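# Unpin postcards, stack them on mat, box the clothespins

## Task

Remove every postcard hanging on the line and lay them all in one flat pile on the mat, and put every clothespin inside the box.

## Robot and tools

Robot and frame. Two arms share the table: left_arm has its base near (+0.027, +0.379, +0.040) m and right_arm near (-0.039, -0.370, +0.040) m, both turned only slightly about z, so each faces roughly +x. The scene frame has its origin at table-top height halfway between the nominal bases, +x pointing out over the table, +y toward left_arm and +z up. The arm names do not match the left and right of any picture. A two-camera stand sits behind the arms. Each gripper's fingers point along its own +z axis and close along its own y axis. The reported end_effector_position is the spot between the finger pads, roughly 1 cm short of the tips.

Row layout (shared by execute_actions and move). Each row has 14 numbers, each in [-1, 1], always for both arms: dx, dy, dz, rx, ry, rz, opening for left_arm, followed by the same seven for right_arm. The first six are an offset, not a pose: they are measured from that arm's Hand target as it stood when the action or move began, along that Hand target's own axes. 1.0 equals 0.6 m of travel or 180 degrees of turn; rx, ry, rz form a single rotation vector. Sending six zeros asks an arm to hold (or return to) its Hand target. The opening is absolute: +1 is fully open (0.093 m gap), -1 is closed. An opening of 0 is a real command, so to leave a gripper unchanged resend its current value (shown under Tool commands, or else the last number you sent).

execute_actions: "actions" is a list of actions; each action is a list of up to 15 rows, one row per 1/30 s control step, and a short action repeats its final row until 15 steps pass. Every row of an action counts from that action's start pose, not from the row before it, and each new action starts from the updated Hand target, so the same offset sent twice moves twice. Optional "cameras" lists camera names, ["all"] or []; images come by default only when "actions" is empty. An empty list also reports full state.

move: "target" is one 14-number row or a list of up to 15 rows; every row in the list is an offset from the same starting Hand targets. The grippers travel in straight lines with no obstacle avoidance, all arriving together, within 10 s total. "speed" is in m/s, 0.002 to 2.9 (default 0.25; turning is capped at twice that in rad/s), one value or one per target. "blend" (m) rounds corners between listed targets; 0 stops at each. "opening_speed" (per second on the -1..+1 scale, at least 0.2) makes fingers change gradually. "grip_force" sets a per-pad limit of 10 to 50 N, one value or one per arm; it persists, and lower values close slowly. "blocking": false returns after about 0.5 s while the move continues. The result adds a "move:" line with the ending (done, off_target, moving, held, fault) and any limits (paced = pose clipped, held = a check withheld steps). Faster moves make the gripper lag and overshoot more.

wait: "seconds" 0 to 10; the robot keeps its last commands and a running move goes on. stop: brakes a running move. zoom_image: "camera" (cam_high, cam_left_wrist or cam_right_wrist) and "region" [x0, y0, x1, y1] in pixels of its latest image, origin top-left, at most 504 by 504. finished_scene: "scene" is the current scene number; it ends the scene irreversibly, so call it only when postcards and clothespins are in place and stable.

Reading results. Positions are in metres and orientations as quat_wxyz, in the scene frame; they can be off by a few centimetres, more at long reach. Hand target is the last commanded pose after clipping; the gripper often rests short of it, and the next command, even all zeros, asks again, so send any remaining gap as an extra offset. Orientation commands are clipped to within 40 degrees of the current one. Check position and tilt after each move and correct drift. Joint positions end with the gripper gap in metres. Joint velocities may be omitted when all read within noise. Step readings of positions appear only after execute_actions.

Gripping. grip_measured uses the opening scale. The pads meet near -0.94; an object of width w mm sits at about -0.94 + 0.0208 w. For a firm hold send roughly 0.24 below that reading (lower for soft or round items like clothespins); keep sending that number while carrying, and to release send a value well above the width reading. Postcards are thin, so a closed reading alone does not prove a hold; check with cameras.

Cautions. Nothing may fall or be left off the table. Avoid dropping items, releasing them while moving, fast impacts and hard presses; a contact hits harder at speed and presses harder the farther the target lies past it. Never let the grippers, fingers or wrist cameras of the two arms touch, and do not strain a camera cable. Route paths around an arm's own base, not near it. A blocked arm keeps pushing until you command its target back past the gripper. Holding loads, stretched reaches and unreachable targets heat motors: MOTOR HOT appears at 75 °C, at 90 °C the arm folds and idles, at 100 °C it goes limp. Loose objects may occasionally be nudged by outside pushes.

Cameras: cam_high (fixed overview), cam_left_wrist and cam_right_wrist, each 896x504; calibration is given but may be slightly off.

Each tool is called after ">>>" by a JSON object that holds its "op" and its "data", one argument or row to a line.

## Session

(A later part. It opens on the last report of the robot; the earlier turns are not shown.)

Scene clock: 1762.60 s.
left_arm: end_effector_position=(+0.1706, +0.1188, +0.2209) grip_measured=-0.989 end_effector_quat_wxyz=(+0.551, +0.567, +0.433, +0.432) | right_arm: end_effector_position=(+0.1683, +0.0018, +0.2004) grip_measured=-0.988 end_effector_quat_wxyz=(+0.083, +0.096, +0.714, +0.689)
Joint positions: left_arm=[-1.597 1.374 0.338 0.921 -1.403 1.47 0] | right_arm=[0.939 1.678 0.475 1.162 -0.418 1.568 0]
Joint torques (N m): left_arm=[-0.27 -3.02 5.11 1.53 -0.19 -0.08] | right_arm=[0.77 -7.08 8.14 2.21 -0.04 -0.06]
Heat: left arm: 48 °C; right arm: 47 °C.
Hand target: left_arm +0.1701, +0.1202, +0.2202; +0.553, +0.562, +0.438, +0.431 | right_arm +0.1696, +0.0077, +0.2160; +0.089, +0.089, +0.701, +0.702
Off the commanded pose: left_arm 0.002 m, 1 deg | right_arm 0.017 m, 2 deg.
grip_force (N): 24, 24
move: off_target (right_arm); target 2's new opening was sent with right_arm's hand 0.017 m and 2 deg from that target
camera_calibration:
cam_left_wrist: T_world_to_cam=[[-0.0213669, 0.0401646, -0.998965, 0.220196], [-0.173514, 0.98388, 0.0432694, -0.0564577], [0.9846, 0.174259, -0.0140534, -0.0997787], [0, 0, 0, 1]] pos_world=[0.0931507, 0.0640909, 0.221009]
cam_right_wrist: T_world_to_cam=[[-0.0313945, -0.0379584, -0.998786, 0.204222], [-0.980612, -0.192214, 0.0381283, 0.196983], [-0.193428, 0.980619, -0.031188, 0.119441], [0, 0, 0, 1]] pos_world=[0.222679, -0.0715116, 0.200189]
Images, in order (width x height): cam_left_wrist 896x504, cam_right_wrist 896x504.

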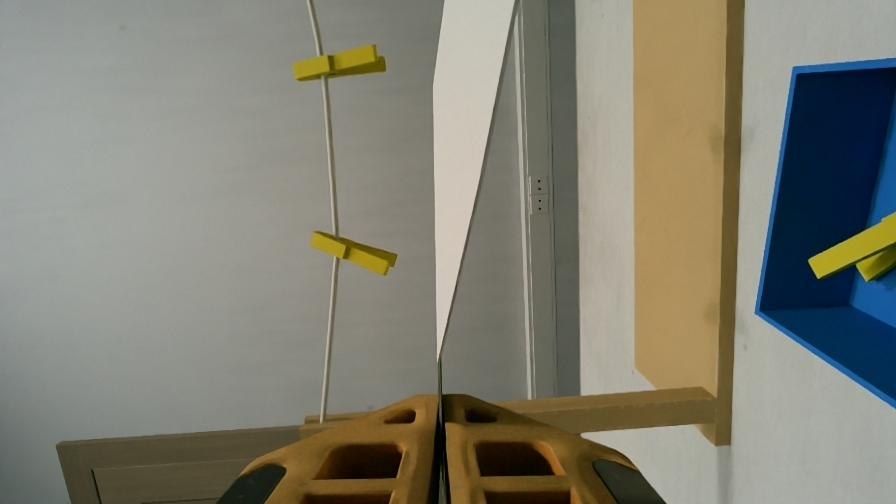

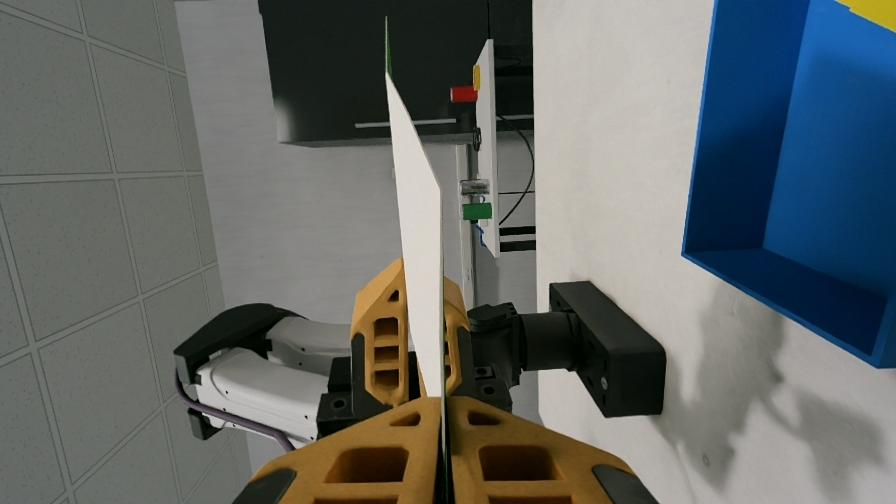

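>>> {"op": "move", "data": {
  "target": [
    [0,0,0,0,0,0,-0.4,0,0,0,0,0,0,-1],
    [0,0,-0.15,0,0,0,-0.4,0,0,0,0,0,0,-1]
  ],
  "speed": 0.08,
  "opening_speed": 0.4,
  "cameras": ["all"]
}}

Scene clock: 1769.90 s.
left_arm: end_effector_position=(+0.0834, +0.1383, +0.2201) grip_measured=-0.401 end_effector_quat_wxyz=(+0.610, +0.614, +0.351, +0.357) | right_arm: end_effector_position=(+0.1683, +0.0018, +0.1999) grip_measured=-0.988 end_effector_quat_wxyz=(+0.083, +0.096, +0.714, +0.688)
Joint positions: left_arm=[-2.028 1.17 0.21 0.823 -1.566 1.443 0.026] | right_arm=[0.939 1.678 0.475 1.161 -0.418 1.568 0]
Joint torques (N m): left_arm=[-0.55 -3.4 4.98 1.32 -0.21 0.02] | right_arm=[0.79 -7.05 8.13 2.22 -0.04 -0.06]
Heat: left arm: 47 °C; right arm: 46 °C.
Hand target: left_arm +0.0829, +0.1422, +0.2216; +0.553, +0.562, +0.438, +0.431 | right_arm +0.1696, +0.0077, +0.2160; +0.089, +0.089, +0.702, +0.701
Off the commanded pose: left_arm 0.004 m, 16 deg | right_arm 0.017 m, 2 deg.
joint sent to its limit (left arm) — joint 5 (wrist yaw), lower limit. The joint targets are off in orientation, not in position.
grip_force (N): 24, 24
move: off_target (left_arm, right_arm)
camera_calibration:
cam_left_wrist: T_world_to_cam=[[0.00516509, 0.0335921, -0.999422, 0.215659], [0.0934312, 0.995047, 0.0339279, -0.112505], [0.995612, -0.0935525, 0.00200097, 0.0152697], [0, 0, 0, 1]] pos_world=[-0.00580512, 0.106132, 0.219321]
cam_right_wrist: T_world_to_cam=[[-0.032623, -0.0395205, -0.998686, 0.203959], [-0.98055, -0.192223, 0.0396373, 0.196682], [-0.193537, 0.980555, -0.032481, 0.119707], [0, 0, 0, 1]] pos_world=[0.222678, -0.0715124, 0.199783]

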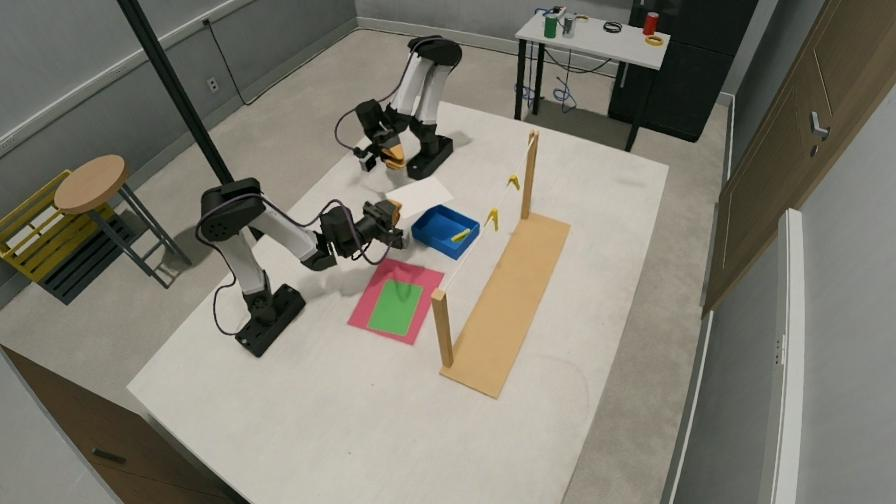

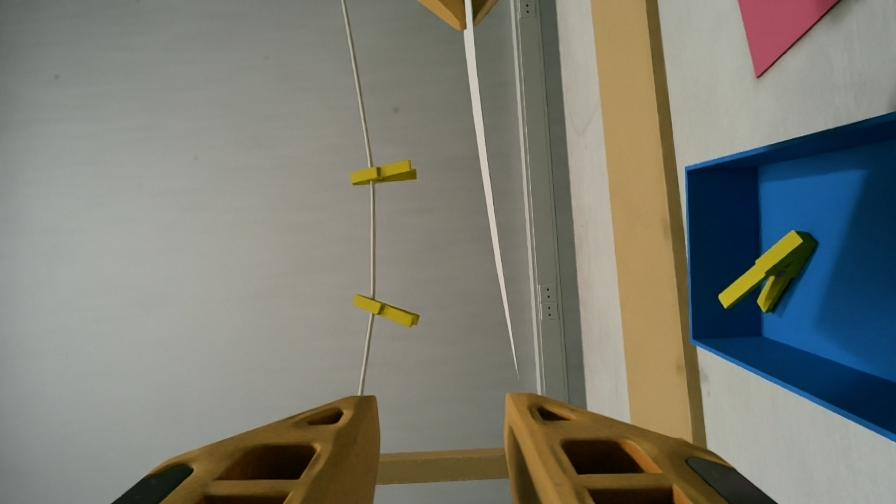

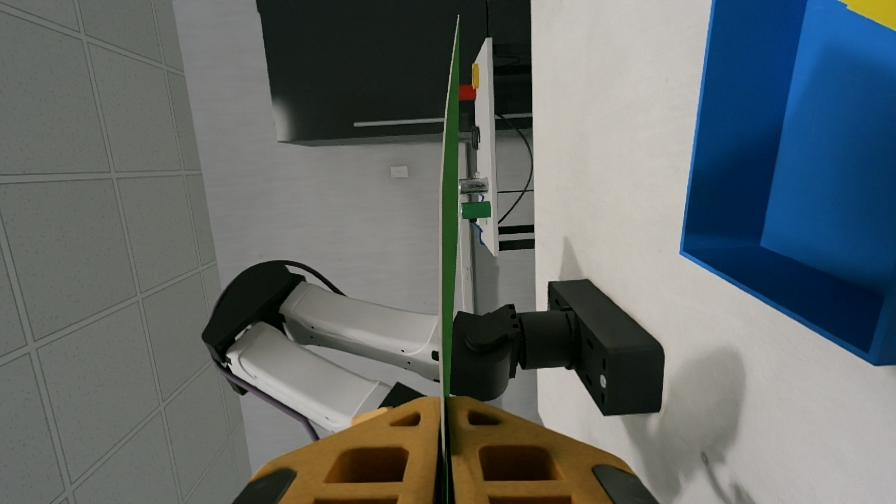

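>>> {"op": "move", "data": {
  "target": [
    [0.02,0.18,0.09,0.3343,-0.079,-0.3714,-0.4,-0.168,0.04,-0.384,0,0,0,-1],
    [0.02,0.18,0.09,0.3343,-0.079,-0.3714,-0.4,-0.168,0.04,-0.384,0.1187,0.1622,-0.0313,-1],
    [0.02,0.18,0.09,0.3343,-0.079,-0.3714,-0.4,-0.226,-0.168,-0.3555,0.1187,0.1622,-0.0313,-1]
  ],
  "speed": [0.25,0.25,0.12],
  "blend": [0.02,0.01,0],
  "cameras": ["all"]
}}

Scene clock: 1800.87 s.
left_arm: end_effector_position=(+0.1386, +0.1428, +0.3147) grip_measured=-0.401 end_effector_quat_wxyz=(+0.387, +0.480, +0.748, -0.246) | right_arm: end_effector_position=(+0.2438, -0.2341, +0.1126) grip_measured=-0.988 end_effector_quat_wxyz=(+0.058, +0.033, +0.709, +0.702)
Joint positions: left_arm=[-1.057 0.805 1.021 -0.834 0.015 0.016 0.026] | right_arm=[-0.08 1.982 0.48 0.902 -1.558 0.935 0]
Joint torques (N m): left_arm=[0.65 -0.08 9.83 1.76 0.07 -0.04] | right_arm=[0.72 -6.2 5.3 1.45 -0.46 -0.27]
Motor temperatures (°C): left_arm=[23 30 35 47 23 25 23] | right_arm=[23 44 45 42 24 25 25]
Heat: left arm: 47 °C; right arm: 45 °C.
Hand target: left_arm +0.1398, +0.1402, +0.3287; +0.397, +0.474, +0.743, -0.257 | right_arm +0.2478, -0.2327, +0.1152; -0.074, -0.109, +0.821, +0.555
Off the commanded pose: left_arm 0.014 m, 2 deg | right_arm 0.005 m, 31 deg.
joint sent to its limit (right arm) — joint 5 (wrist yaw), lower limit. The joint targets are off in orientation, not in position.
grip_force (N): 24, 24
move: off_target (left_arm, right_arm)
camera_calibration:
cam_left_wrist: T_world_to_cam=[[-0.917064, -0.39845, -0.0151696, 0.189463], [-0.338072, 0.797145, -0.500267, 0.130795], [0.211424, -0.453649, -0.865738, 0.393729], [0, 0, 0, 1]] pos_world=[0.134724, 0.149844, 0.409173]
cam_right_wrist: T_world_to_cam=[[0.0259147, -0.0186411, -0.99949, 0.100673], [-0.949829, -0.312203, -0.0188043, 0.199867], [-0.311694, 0.949832, -0.0257965, 0.383664], [0, 0, 0, 1]] pos_world=[0.306816, -0.300141, 0.114277]

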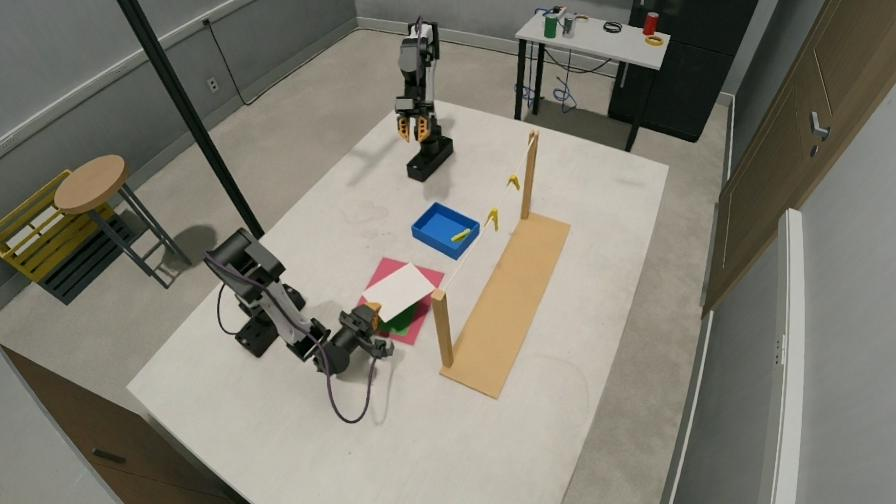

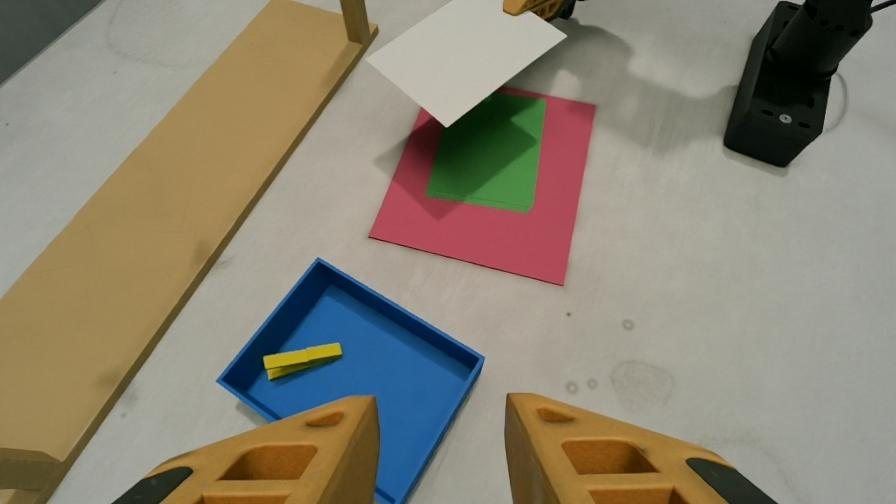

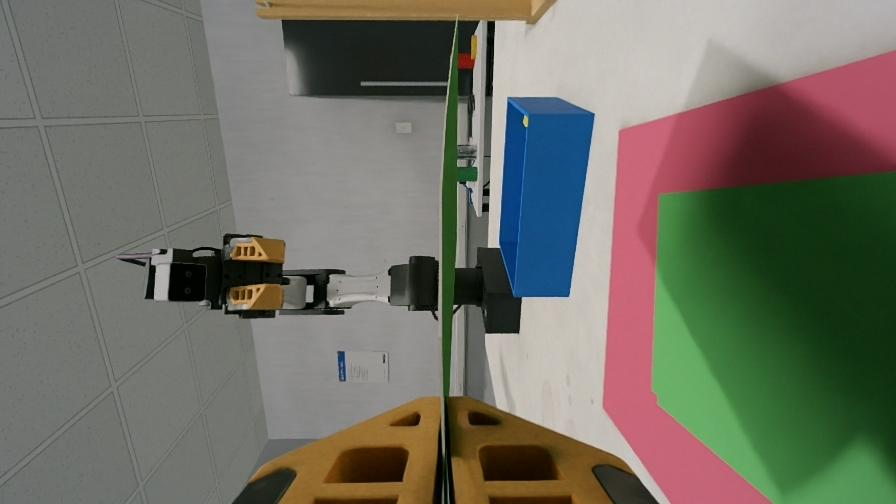

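>>> {"op": "move", "data": {
  "target": [
    [0,0,0,0,0,0,-0.4,0.003,0.275,-0.0537,0.2125,0,0,-1]
  ],
  "speed": 0.2,
  "cameras": ["cam_left_wrist"]
}}

Scene clock: 1823.80 s.
left_arm: end_effector_position=(+0.1386, +0.1428, +0.3147) grip_measured=-0.401 end_effector_quat_wxyz=(+0.387, +0.480, +0.748, -0.246) | right_arm: end_effector_position=(+0.2374, -0.2038, +0.2696) grip_measured=-0.988 end_effector_quat_wxyz=(-0.009, -0.116, +0.957, +0.265)
Joint positions: left_arm=[-1.057 0.805 1.021 -0.834 0.015 0.016 0.026] | right_arm=[0.311 1.701 1.752 -1.553 -0.533 0.05 0]
Joint torques (N m): left_arm=[0.69 -0.01 9.81 1.75 0.1 -0.03] | right_arm=[0.54 -7.51 8.87 0.51 -0.32 0.09]
Heat: left arm: 48 °C; right arm: 44 °C.
Hand target: left_arm +0.1398, +0.1402, +0.3287; +0.397, +0.474, +0.743, -0.257 | right_arm +0.2379, -0.2028, +0.2803; -0.034, -0.127, +0.958, +0.256
Off the commanded pose: left_arm 0.014 m, 2 deg | right_arm 0.011 m, 3 deg.
joint sent to its limit (right arm) — joint 4 (wrist pitch), lower limit. The joint targets are off in orientation, not in position.
grip_force (N): 24, 24
move: off_target (left_arm, right_arm)
camera_calibration:
cam_left_wrist: T_world_to_cam=[[-0.917064, -0.39845, -0.0151696, 0.189463], [-0.338072, 0.797145, -0.500267, 0.130795], [0.211424, -0.453649, -0.865738, 0.393729], [0, 0, 0, 1]] pos_world=[0.134724, 0.149844, 0.409173]
Images, in order (width x height): cam_left_wrist 896x504.

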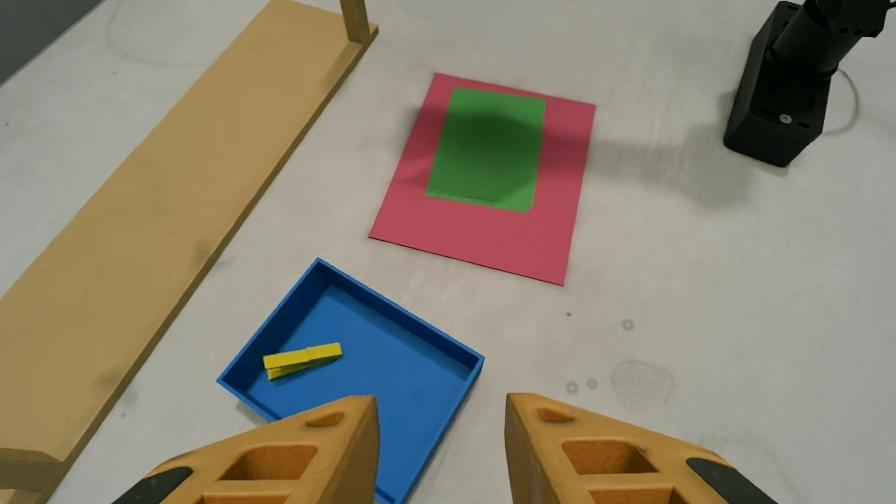

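>>> {"op": "move", "data": {
  "target": [
    [0,0,0,0,0,0,-0.4,-0.0213,-0.175,0.2067,-0.2125,0,0,-1]
  ],
  "speed": 0.15,
  "cameras": ["cam_left_wrist","cam_high"]
}}

Scene clock: 1830.47 s.
left_arm: end_effector_position=(+0.1386, +0.1428, +0.3147) grip_measured=-0.401 end_effector_quat_wxyz=(+0.387, +0.480, +0.748, -0.246) | right_arm: end_effector_position=(+0.2529, -0.2265, +0.1185) grip_measured=-0.988 end_effector_quat_wxyz=(-0.081, -0.107, +0.825, +0.550)
Joint positions: left_arm=[-1.057 0.805 1.021 -0.834 0.015 0.016 0.026] | right_arm=[0.02 2.142 1.348 -1.39 -1.084 -0.654 0]
Joint torques (N m): left_arm=[0.62 -0.03 9.85 1.77 0.11 -0.03] | right_arm=[-0.7 -7.73 6.43 -0.7 -0.64 -0.26]
Motor temperatures (°C): left_arm=[23 29 36 48 23 25 23] | right_arm=[23 44 43 37 24 25 25]
Heat: left arm: 48 °C; right arm: 44 °C.
Hand target: left_arm +0.1398, +0.1402, +0.3287; +0.397, +0.474, +0.743, -0.257 | right_arm +0.2578, -0.2276, +0.1205; -0.073, -0.109, +0.821, +0.555
Off the commanded pose: left_arm 0.014 m, 2 deg | right_arm 0.005 m, 1 deg.
grip_force (N): 24, 24
move: off_target (left_arm)
camera_calibration:
cam_left_wrist: T_world_to_cam=[[-0.917064, -0.39845, -0.0151696, 0.189463], [-0.338072, 0.797145, -0.500267, 0.130795], [0.211424, -0.453649, -0.865738, 0.393729], [0, 0, 0, 1]] pos_world=[0.134724, 0.149844, 0.409173]
Images, in order (width x height): cam_high 896x504, cam_left_wrist 896x504.

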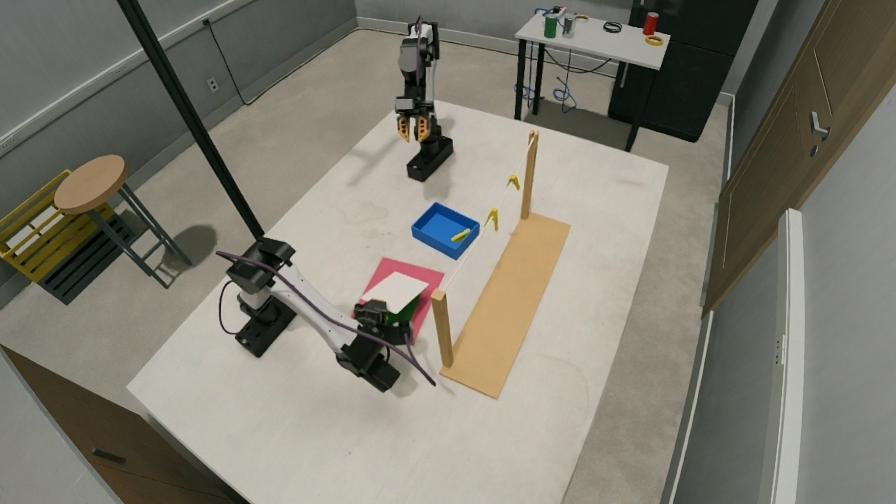

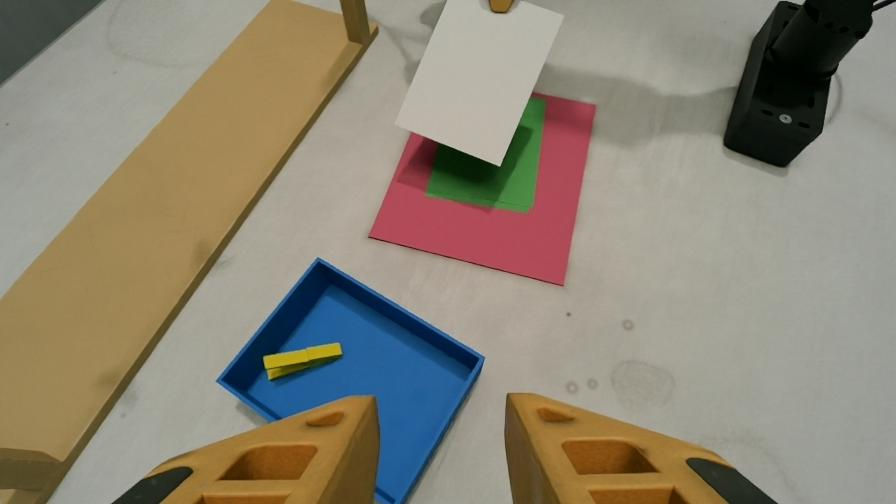

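>>> {"op": "move", "data": {
  "target": [
    [0,0,0,0,0,0,-0.4,-0.0137,-0.0572,0.0052,0,0.0876,-0.0352,-1]
  ],
  "speed": 0.12,
  "cameras": ["cam_left_wrist"]
}}

Scene clock: 1847.63 s.
left_arm: end_effector_position=(+0.1386, +0.1428, +0.3147) grip_measured=-0.401 end_effector_quat_wxyz=(+0.387, +0.480, +0.748, -0.246) | right_arm: end_effector_position=(+0.2655, -0.2369, +0.0871) grip_measured=-0.988 end_effector_quat_wxyz=(-0.116, -0.199, +0.823, +0.519)
Joint positions: left_arm=[-1.057 0.805 1.021 -0.834 0.015 0.016 0.026] | right_arm=[0.031 2.347 1.575 -1.549 -0.935 -0.877 0]
Joint torques (N m): left_arm=[0.55 -0.08 9.76 1.75 0.11 -0.05] | right_arm=[0.69 -8.81 6.78 -1.01 -0.43 -0.28]
Heat: left arm: 48 °C; right arm: 45 °C.
Hand target: left_arm +0.1398, +0.1402, +0.3287; +0.397, +0.474, +0.743, -0.257 | right_arm +0.2682, -0.2351, +0.0874; -0.155, -0.229, +0.796, +0.538
Off the commanded pose: left_arm 0.014 m, 2 deg | right_arm 0.003 m, 7 deg.
joint sent to its limit (right arm) — joint 4 (wrist pitch), lower limit. The joint targets are off in orientation, not in position.
grip_force (N): 24, 24
move: off_target (left_arm, right_arm)
camera_calibration:
cam_left_wrist: T_world_to_cam=[[-0.917064, -0.39845, -0.0151696, 0.189463], [-0.338072, 0.797145, -0.500267, 0.130795], [0.211424, -0.453649, -0.865738, 0.393729], [0, 0, 0, 1]] pos_world=[0.134724, 0.149844, 0.409173]
Images, in order (width x height): cam_left_wrist 896x504.

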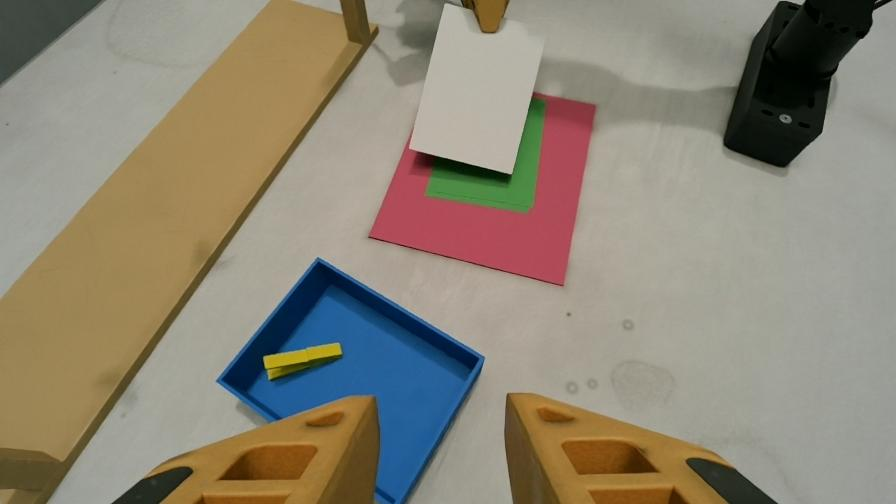

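>>> {"op": "move", "data": {
  "target": [
    [0,0,0,0,0,0,-0.4,0.0082,-0.0348,0.0387,0,0,0,-1]
  ],
  "speed": 0.08,
  "cameras": ["cam_left_wrist"]
}}

Scene clock: 1860.43 s.
left_arm: end_effector_position=(+0.1386, +0.1428, +0.3147) grip_measured=-0.401 end_effector_quat_wxyz=(+0.387, +0.480, +0.748, -0.246) | right_arm: end_effector_position=(+0.2530, -0.2282, +0.0586) grip_measured=-0.988 end_effector_quat_wxyz=(-0.148, -0.212, +0.806, +0.532)
Joint positions: left_arm=[-1.057 0.805 1.021 -0.834 0.015 0.016 0.026] | right_arm=[0.06 2.449 1.575 -1.55 -0.935 -0.945 0]
Joint torques (N m): left_arm=[0.51 -0.21 9.83 1.74 0.09 -0.05] | right_arm=[0.7 -9.17 6.43 -1.16 -0.42 -0.28]
Heat: left arm: 48 °C; right arm: 46 °C.
Hand target: left_arm +0.1398, +0.1402, +0.3287; +0.397, +0.474, +0.743, -0.257 | right_arm +0.2568, -0.2260, +0.0593; -0.155, -0.229, +0.796, +0.538
Off the commanded pose: left_arm 0.014 m, 2 deg | right_arm 0.004 m, 3 deg.
joint sent to its limit (right arm) — joint 4 (wrist pitch), lower limit. The joint targets still meet the commanded pose.
grip_force (N): 24, 24
move: off_target (left_arm, right_arm)
camera_calibration:
cam_left_wrist: T_world_to_cam=[[-0.917064, -0.39845, -0.0151696, 0.189463], [-0.338072, 0.797145, -0.500267, 0.130795], [0.211424, -0.453649, -0.865738, 0.393729], [0, 0, 0, 1]] pos_world=[0.134724, 0.149844, 0.409173]
Images, in order (width x height): cam_left_wrist 896x504.

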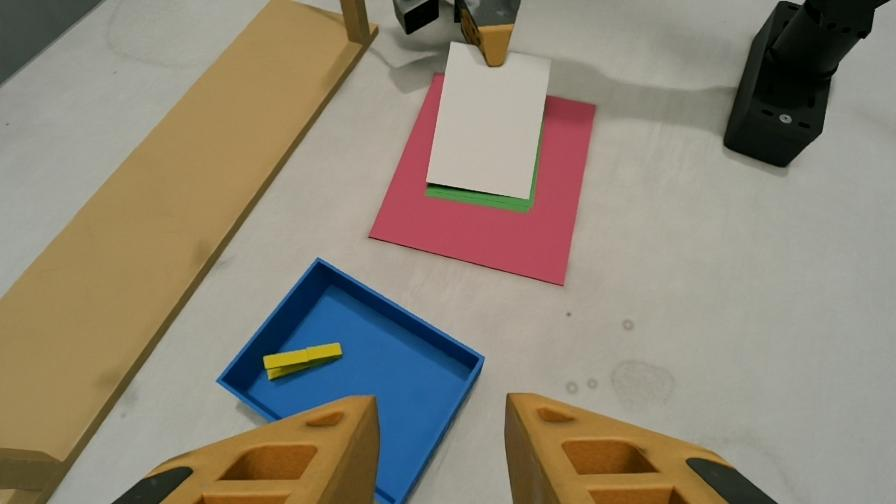

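>>> {"op": "move", "data": {
  "target": [
    [0,0,0,0,0,0,-0.4,-0.001,-0.0205,0.01,0,0,0,-1],
    [0,0,0,0,0,0,-0.4,-0.001,-0.0205,0.01,0,0,0,-0.6]
  ],
  "speed": 0.06,
  "opening_speed": 0.3,
  "cameras": ["cam_left_wrist"]
}}

>>> {"op": "move", "data": {
  "target": [
    [0,0,0,0,0,0,-0.4,0,0,-0.08,0,0,0,-0.6],
    [0,0,0,0,0,0,-0.4,0,0.09,-0.14,0,0,0,-0.6]
  ],
  "speed": [0.06,0.15],
  "cameras": ["cam_left_wrist","cam_right_wrist"]
}}

Scene clock: 1867.80 s.
left_arm: end_effector_position=(+0.1386, +0.1428, +0.3147) grip_measured=-0.401 end_effector_quat_wxyz=(+0.387, +0.480, +0.748, -0.246) | right_arm: end_effector_position=(+0.2540, -0.2270, +0.0461) grip_measured=-0.601 end_effector_quat_wxyz=(-0.154, -0.215, +0.802, +0.536)
Joint positions: left_arm=[-1.057 0.805 1.021 -0.834 0.015 0.016 0.026] | right_arm=[0.064 2.502 1.601 -1.551 -0.935 -0.968 0.016]
Joint torques (N m): left_arm=[0.62 -0.08 9.8 1.74 0.09 -0.03] | right_arm=[0.72 -9.21 6.13 -1.17 -0.39 -0.27]
Heat: left arm: 48 °C; right arm: 47 °C.
Hand target: left_arm +0.1398, +0.1402, +0.3287; +0.397, +0.474, +0.743, -0.257 | right_arm +0.2568, -0.2248, +0.0457; -0.155, -0.229, +0.796, +0.538
Off the commanded pose: left_arm 0.014 m, 2 deg | right_arm 0.004 m, 2 deg.
joint sent to its limit (right arm) — joint 4 (wrist pitch), lower limit. The joint targets still meet the commanded pose.
grip_force (N): 24, 24
move: off_target (left_arm)
camera_calibration:
cam_left_wrist: T_world_to_cam=[[-0.917064, -0.39845, -0.0151696, 0.189463], [-0.338072, 0.797145, -0.500267, 0.130795], [0.211424, -0.453649, -0.865738, 0.393729], [0, 0, 0, 1]] pos_world=[0.134724, 0.149844, 0.409173]
Images, in order (width x height): cam_left_wrist 896x504.

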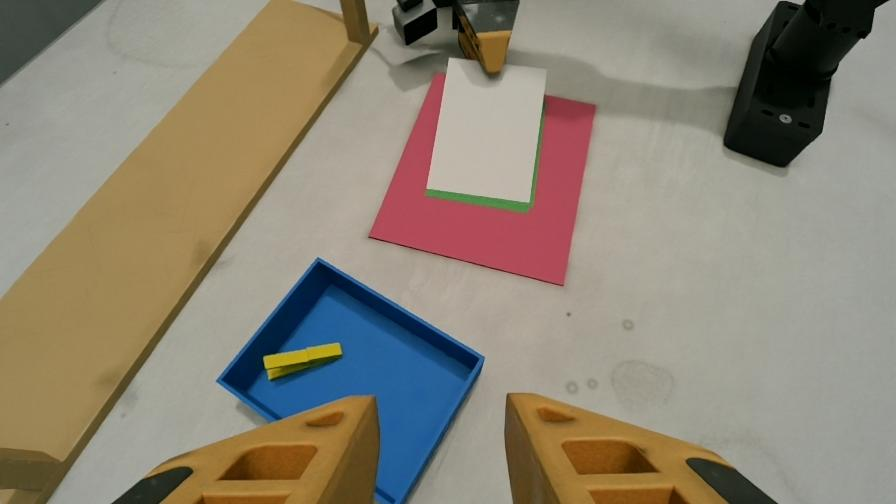

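Scene clock: 1870.07 s.
left_arm: end_effector_position=(+0.1386, +0.1428, +0.3147) grip_measured=-0.401 end_effector_quat_wxyz=(+0.387, +0.480, +0.748, -0.246) | right_arm: end_effector_position=(+0.2879, -0.2729, +0.1184) grip_measured=-0.601 end_effector_quat_wxyz=(-0.054, -0.191, +0.851, +0.486)
Joint positions: left_arm=[-1.057 0.805 1.021 -0.834 0.015 0.016 0.026] | right_arm=[-0.064 2.242 1.621 -1.555 -0.884 -0.839 0.016]
Joint torques (N m): left_arm=[0.68 -0.09 9.72 1.75 0.09 -0.04] | right_arm=[-0.61 -11.88 4.59 -0.74 -0.59 0.04]
Heat: left arm: 48 °C; right arm: 48 °C.
Hand target: left_arm +0.1398, +0.1402, +0.3287; +0.397, +0.474, +0.743, -0.257 | right_arm +0.2875, -0.2738, +0.1271; -0.155, -0.229, +0.796, +0.538
Off the commanded pose: left_arm 0.014 m, 2 deg | right_arm 0.009 m, 15 deg.
joint sent to its limit (right arm) — joint 4 (wrist pitch), lower limit. The joint targets are off in orientation, not in position.
grip_force (N): 24, 24
move: off_target (left_arm, right_arm)
camera_calibration:
cam_left_wrist: T_world_to_cam=[[-0.917064, -0.39845, -0.0151696, 0.189463], [-0.338072, 0.797145, -0.500267, 0.130795], [0.211424, -0.453649, -0.865738, 0.393729], [0, 0, 0, 1]] pos_world=[0.134724, 0.149844, 0.409173]
cam_right_wrist: T_world_to_cam=[[0.267989, -0.463726, -0.844476, -0.104927], [-0.71257, -0.685334, 0.150207, 0.0396291], [-0.648403, 0.561494, -0.514099, 0.483286], [0, 0, 0, 1]] pos_world=[0.369722, -0.29286, 0.153896]
Images, in order (width x height): cam_left_wrist 896x504, cam_right_wrist 896x504.

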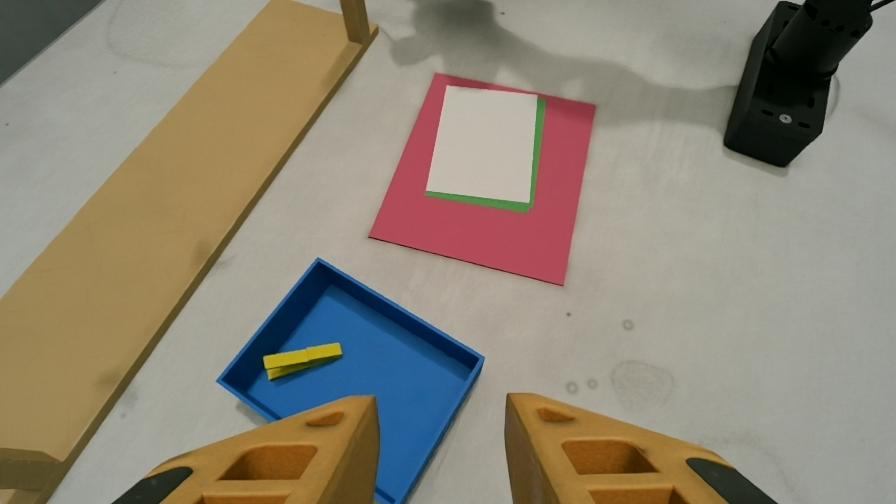

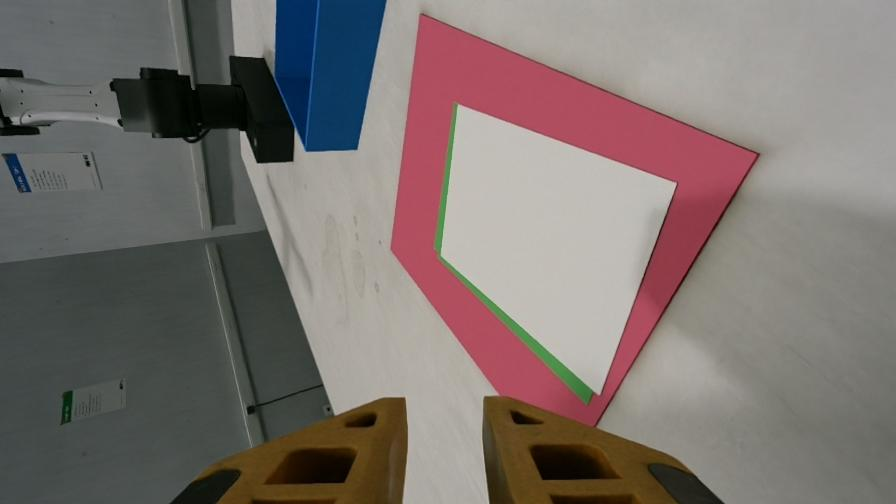

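>>> {"op": "move", "data": {
  "target": [
    [0.096,0.385,0.0895,-0.0405,-0.2697,-0.005,0.6,-0.0125,0.241,0.051,0.1905,-0.353,-0.3673,0.2]
  ],
  "speed": 0.3,
  "grip_force": [45,45],
  "cameras": ["all"]
}}

Scene clock: 1906.23 s.
left_arm: end_effector_position=(+0.3526, +0.2240, +0.2282) grip_measured=+0.598 end_effector_quat_wxyz=(+0.638, +0.287, +0.603, -0.383) | right_arm: end_effector_position=(+0.2516, -0.2020, +0.2526) grip_measured=+0.199 end_effector_quat_wxyz=(+0.625, -0.337, +0.623, +0.329)
Joint positions: left_arm=[-0.004 1.637 0.338 1.473 0.913 -0.235 0.074] | right_arm=[0.18 1.175 0.326 0.844 -0.84 -0.014 0.055]
Joint torques (N m): left_arm=[0.38 -3.95 6.52 2.44 -0.03 -0.01] | right_arm=[0.72 -2.26 6.23 2.18 -0.06 0.11]
Motor temperatures (°C): left_arm=[23 28 39 48 23 25 22] | right_arm=[23 55 40 34 24 25 24]
Heat: left arm: 48 °C; right arm: 55 °C.
Hand target: left_arm +0.3545, +0.2251, +0.2498; +0.694, +0.295, +0.532, -0.386 | right_arm +0.2502, -0.2002, +0.2500; +0.623, -0.333, +0.624, +0.334
Off the commanded pose: left_arm 0.022 m, 10 deg | right_arm 0.004 m, 1 deg.
joint sent to its limit (left arm) — joint 4 (wrist pitch), upper limit. The joint targets are off in orientation, not in position.
grip_force (N): 45, 45
move: off_target (left_arm)
camera_calibration:
cam_left_wrist: T_world_to_cam=[[-0.841469, -0.535402, 0.0726219, 0.400874], [-0.227345, 0.228922, -0.946525, 0.285163], [0.490147, -0.812982, -0.314352, 0.166805], [0, 0, 0, 1]] pos_world=[0.320394, 0.284958, 0.293237]
cam_right_wrist: T_world_to_cam=[[0.826107, -0.563506, 0.00299867, -0.323716], [-0.242931, -0.360931, -0.900396, 0.254987], [0.508461, 0.743095, -0.435061, 0.214509], [0, 0, 0, 1]] pos_world=[0.220299, -0.249783, 0.323885]

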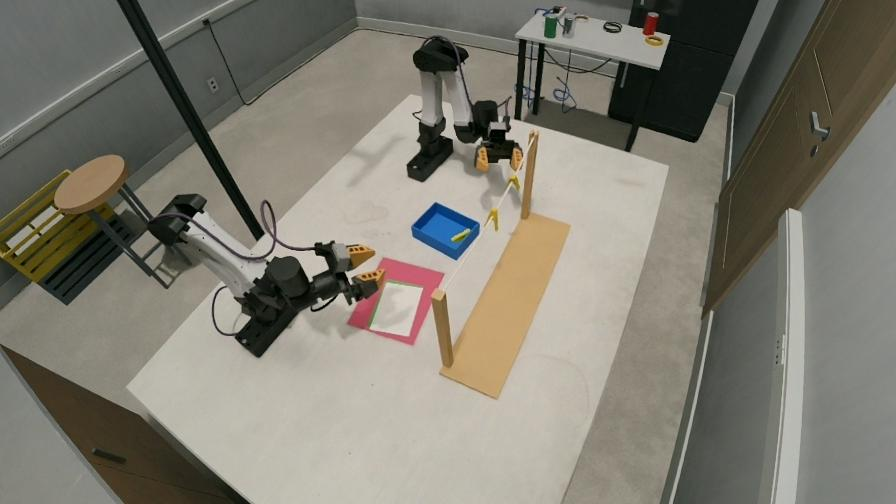

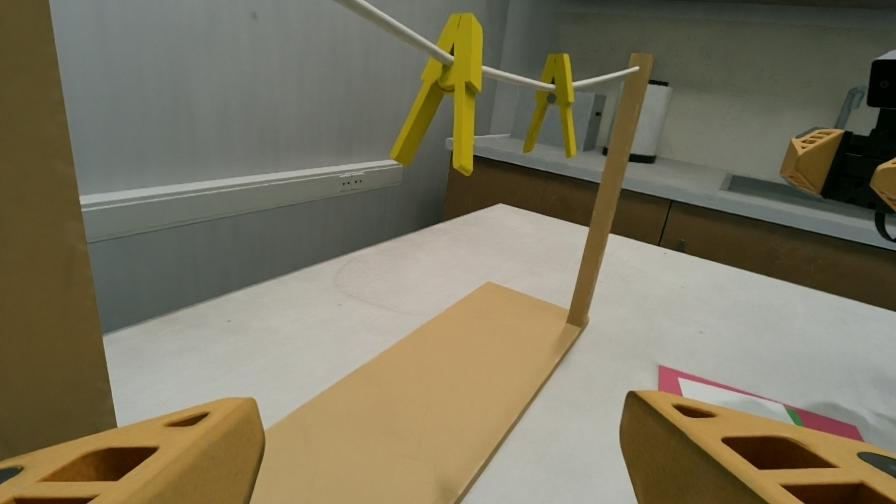

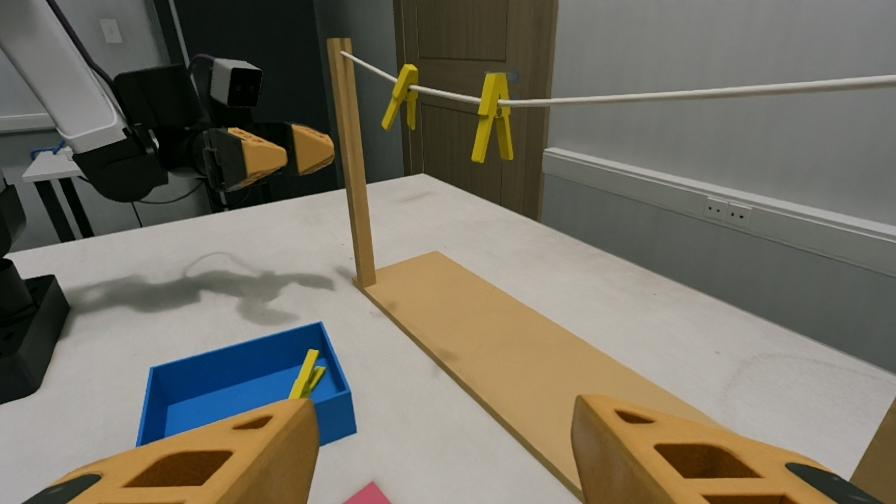

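>>> {"op": "move", "data": {
  "target": [
    [-0.0212,0.0095,0.0635,0,0.048,0,0.6,0,0,0,0,0,0,0.2]
  ],
  "speed": 0.1,
  "cameras": ["cam_left_wrist","cam_right_wrist"]
}}

Scene clock: 1925.33 s.
left_arm: end_effector_position=(+0.3713, +0.1988, +0.2542) grip_measured=+0.598 end_effector_quat_wxyz=(+0.632, +0.323, +0.595, -0.376) | right_arm: end_effector_position=(+0.2516, -0.2020, +0.2528) grip_measured=+0.199 end_effector_quat_wxyz=(+0.625, -0.337, +0.623, +0.329)
Joint positions: left_arm=[-0.076 1.566 0.491 1.207 0.894 -0.142 0.074] | right_arm=[0.18 1.175 0.326 0.845 -0.84 -0.014 0.055]
Joint torques (N m): left_arm=[-0.23 -7.21 7.94 1.51 -0.29 0.09] | right_arm=[0.72 -2.26 6.2 2.15 -0.06 0.11]
Motor temperatures (°C): left_arm=[23 29 38 53 23 25 22] | right_arm=[23 48 40 38 24 25 24]
Heat: left arm: 53 °C; right arm: 48 °C.
Hand target: left_arm +0.3770, +0.1996, +0.2719; +0.652, +0.323, +0.583, -0.362 | right_arm +0.2502, -0.2002, +0.2500; +0.623, -0.333, +0.624, +0.334
Off the commanded pose: left_arm 0.019 m, 3 deg | right_arm 0.004 m, 1 deg.
grip_force (N): 45, 45
move: off_target (left_arm)
camera_calibration:
cam_left_wrist: T_world_to_cam=[[-0.86627, -0.499278, 0.0172682, 0.417207], [-0.183462, 0.285784, -0.940569, 0.290737], [0.46467, -0.817954, -0.339164, 0.162065], [0, 0, 0, 1]] pos_world=[0.339446, 0.257777, 0.321221]
cam_right_wrist: T_world_to_cam=[[0.826091, -0.563525, 0.00358777, -0.323882], [-0.242205, -0.36079, -0.900648, 0.254976], [0.508833, 0.743148, -0.434534, 0.214439], [0, 0, 0, 1]] pos_world=[0.220199, -0.249883, 0.323987]
Images, in order (width x height): cam_left_wrist 896x504, cam_right_wrist 896x504.

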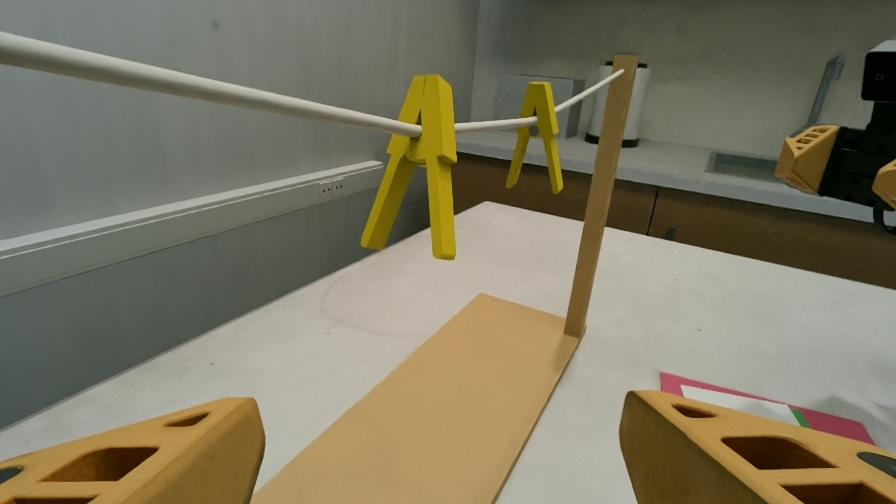

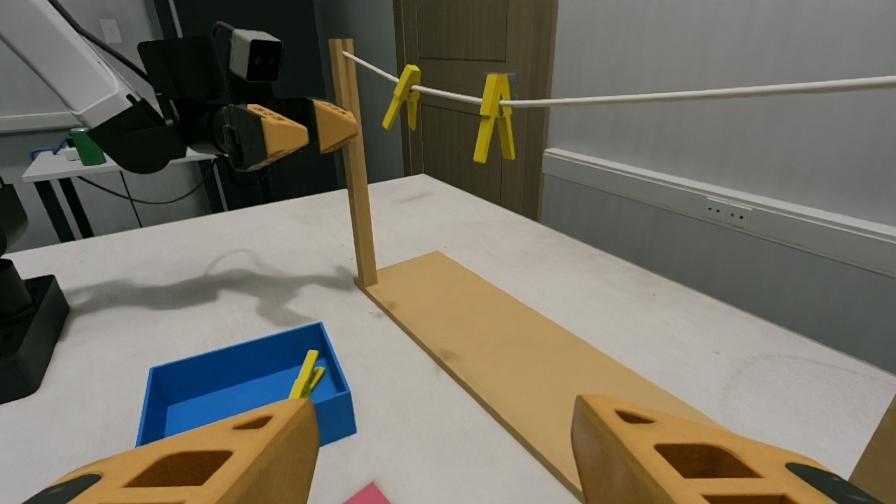

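>>> {"op": "move", "data": {
  "target": [
    [-0.0205,0.0217,0.012,0,0,0,0.6,0,0,0,0,0,0,0.2],
    [-0.0205,0.0217,0.092,0,0,0,0.6,0,0,0,0,0,0,0.2]
  ],
  "speed": 0.07,
  "cameras": ["cam_left_wrist","cam_right_wrist"]
}}

Scene clock: 1939.53 s.
left_arm: end_effector_position=(+0.4094, +0.1635, +0.2810) grip_measured=+0.598 end_effector_quat_wxyz=(+0.638, +0.321, +0.593, -0.371) | right_arm: end_effector_position=(+0.2516, -0.2020, +0.2528) grip_measured=+0.199 end_effector_quat_wxyz=(+0.625, -0.337, +0.623, +0.329)
Joint positions: left_arm=[-0.179 1.633 0.701 1.06 0.779 -0.121 0.074] | right_arm=[0.18 1.175 0.326 0.845 -0.84 -0.014 0.055]
Joint torques (N m): left_arm=[-0.57 -5.12 8.88 1.72 -0.21 0.16] | right_arm=[0.72 -2.25 6.19 2.17 -0.05 0.11]
Heat: left arm: 49 °C; right arm: 45 °C.
Hand target: left_arm +0.4164, +0.1612, +0.2902; +0.652, +0.323, +0.583, -0.362 | right_arm +0.2502, -0.2002, +0.2500; +0.623, -0.333, +0.624, +0.334
Off the commanded pose: left_arm 0.012 m, 2 deg | right_arm 0.004 m, 1 deg.
grip_force (N): 45, 45
move: off_target (left_arm)
camera_calibration:
cam_left_wrist: T_world_to_cam=[[-0.859576, -0.510934, 0.00866001, 0.433732], [-0.17626, 0.280541, -0.94352, 0.331751], [0.479647, -0.812553, -0.331203, 0.115271], [0, 0, 0, 1]] pos_world=[0.376011, 0.222203, 0.347436]
cam_right_wrist: T_world_to_cam=[[0.826091, -0.563525, 0.00358777, -0.323882], [-0.242205, -0.36079, -0.900648, 0.254976], [0.508833, 0.743148, -0.434534, 0.214439], [0, 0, 0, 1]] pos_world=[0.220199, -0.249883, 0.323987]
Images, in order (width x height): cam_left_wrist 896x504, cam_right_wrist 896x504.

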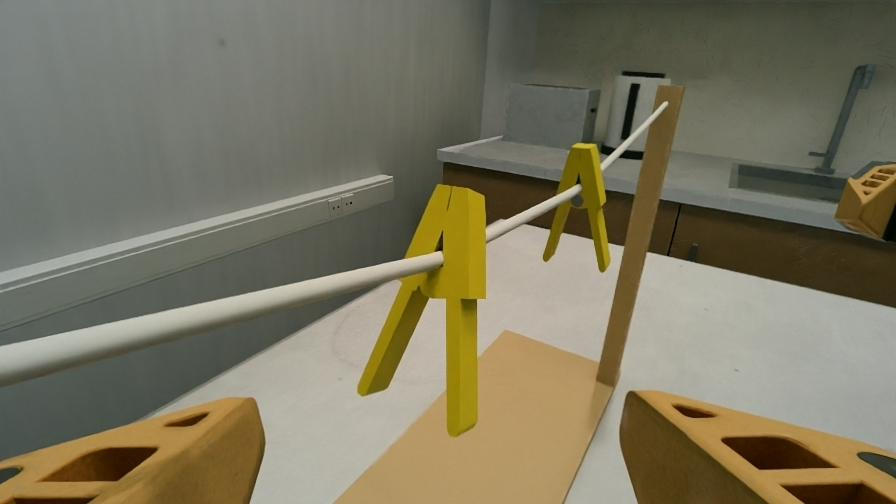

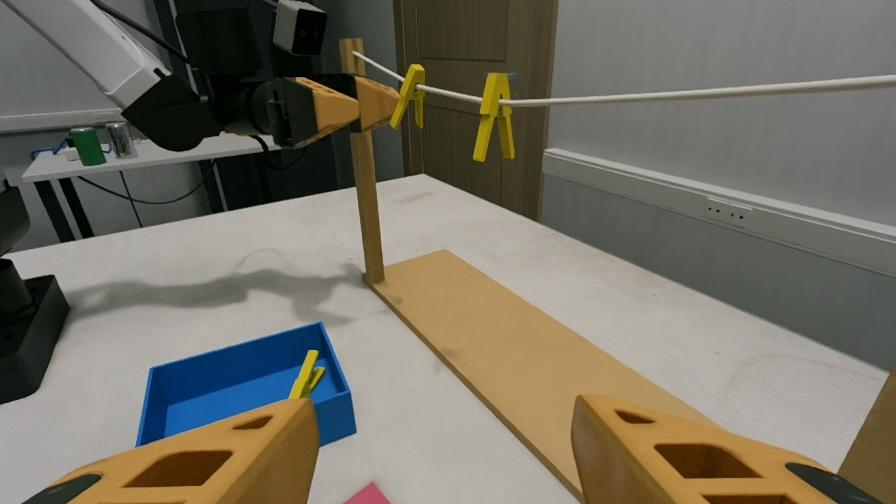

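>>> {"op": "move", "data": {
  "target": [
    [0,0,-0.167,0,0,0,0.6,0,0,0,0,0,0,0.2],
    [-0.0137,-0.156,-0.2725,0,0,0,0.2,0,0,0,0,0,0,0.6]
  ],
  "speed": [0.06,0.2],
  "cameras": ["all"]
}}

Scene clock: 1952.10 s.
left_arm: end_effector_position=(+0.2517, +0.2498, +0.2748) grip_measured=+0.202 end_effector_quat_wxyz=(+0.644, +0.314, +0.592, -0.370) | right_arm: end_effector_position=(+0.2516, -0.2020, +0.2528) grip_measured=+0.599 end_effector_quat_wxyz=(+0.625, -0.337, +0.623, +0.329)
Joint positions: left_arm=[0.156 0.781 0.139 0.869 1.095 -0.237 0.055] | right_arm=[0.18 1.175 0.326 0.845 -0.84 -0.013 0.074]
Joint torques (N m): left_arm=[0.5 -1.14 7.45 1.49 -0.05 0.18] | right_arm=[0.72 -2.26 6.22 2.17 -0.07 0.11]
Motor temperatures (°C): left_arm=[23 30 39 47 23 25 22] | right_arm=[23 43 40 40 24 25 24]
Heat: left arm: 47 °C; right arm: 43 °C.
Hand target: left_arm +0.2506, +0.2504, +0.2803; +0.652, +0.323, +0.583, -0.362 | right_arm +0.2502, -0.2002, +0.2499; +0.623, -0.333, +0.624, +0.334
Off the commanded pose: left_arm 0.006 m, 2 deg | right_arm 0.004 m, 1 deg.
grip_force (N): 45, 45
move: done
camera_calibration:
cam_left_wrist: T_world_to_cam=[[-0.853463, -0.521023, 0.0116407, 0.342459], [-0.175811, 0.266817, -0.947575, 0.278356], [0.490603, -0.810767, -0.319321, 0.252587], [0, 0, 0, 1]] pos_world=[0.217295, 0.308948, 0.340434]
cam_right_wrist: T_world_to_cam=[[0.826089, -0.563531, 0.00319123, -0.323755], [-0.242527, -0.360624, -0.900628, 0.255082], [0.508683, 0.743225, -0.434579, 0.214506], [0, 0, 0, 1]] pos_world=[0.220199, -0.249883, 0.323987]

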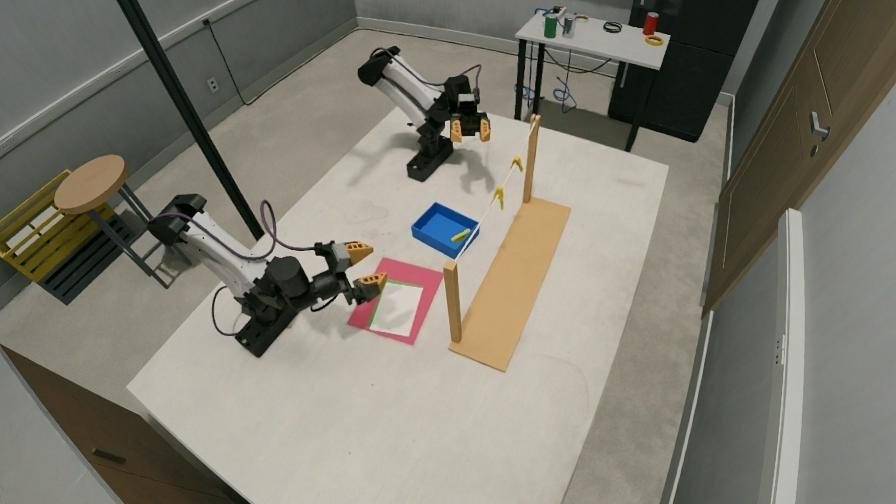

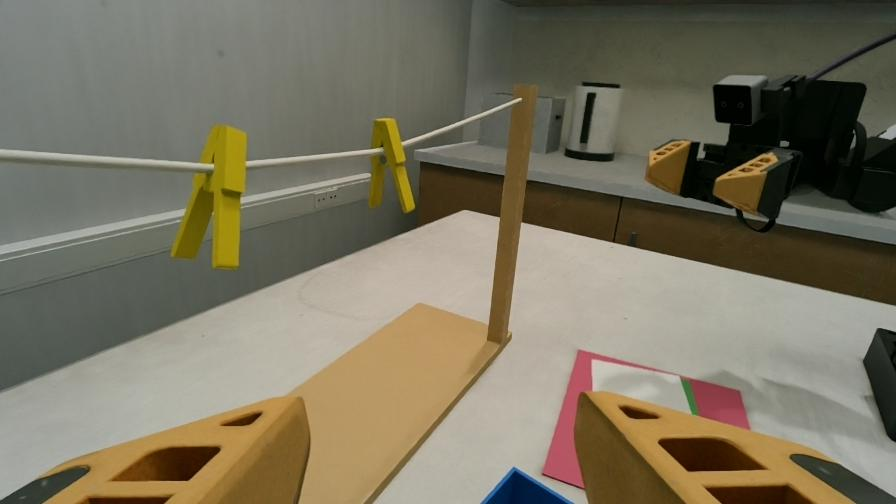

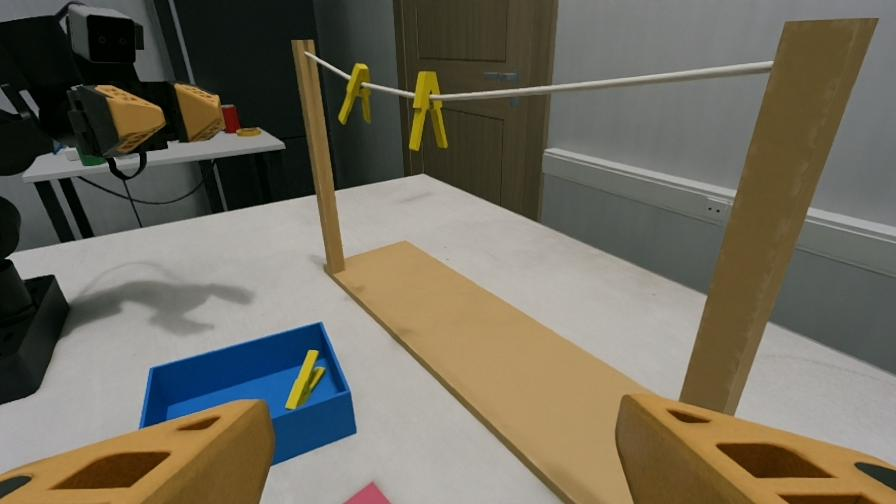

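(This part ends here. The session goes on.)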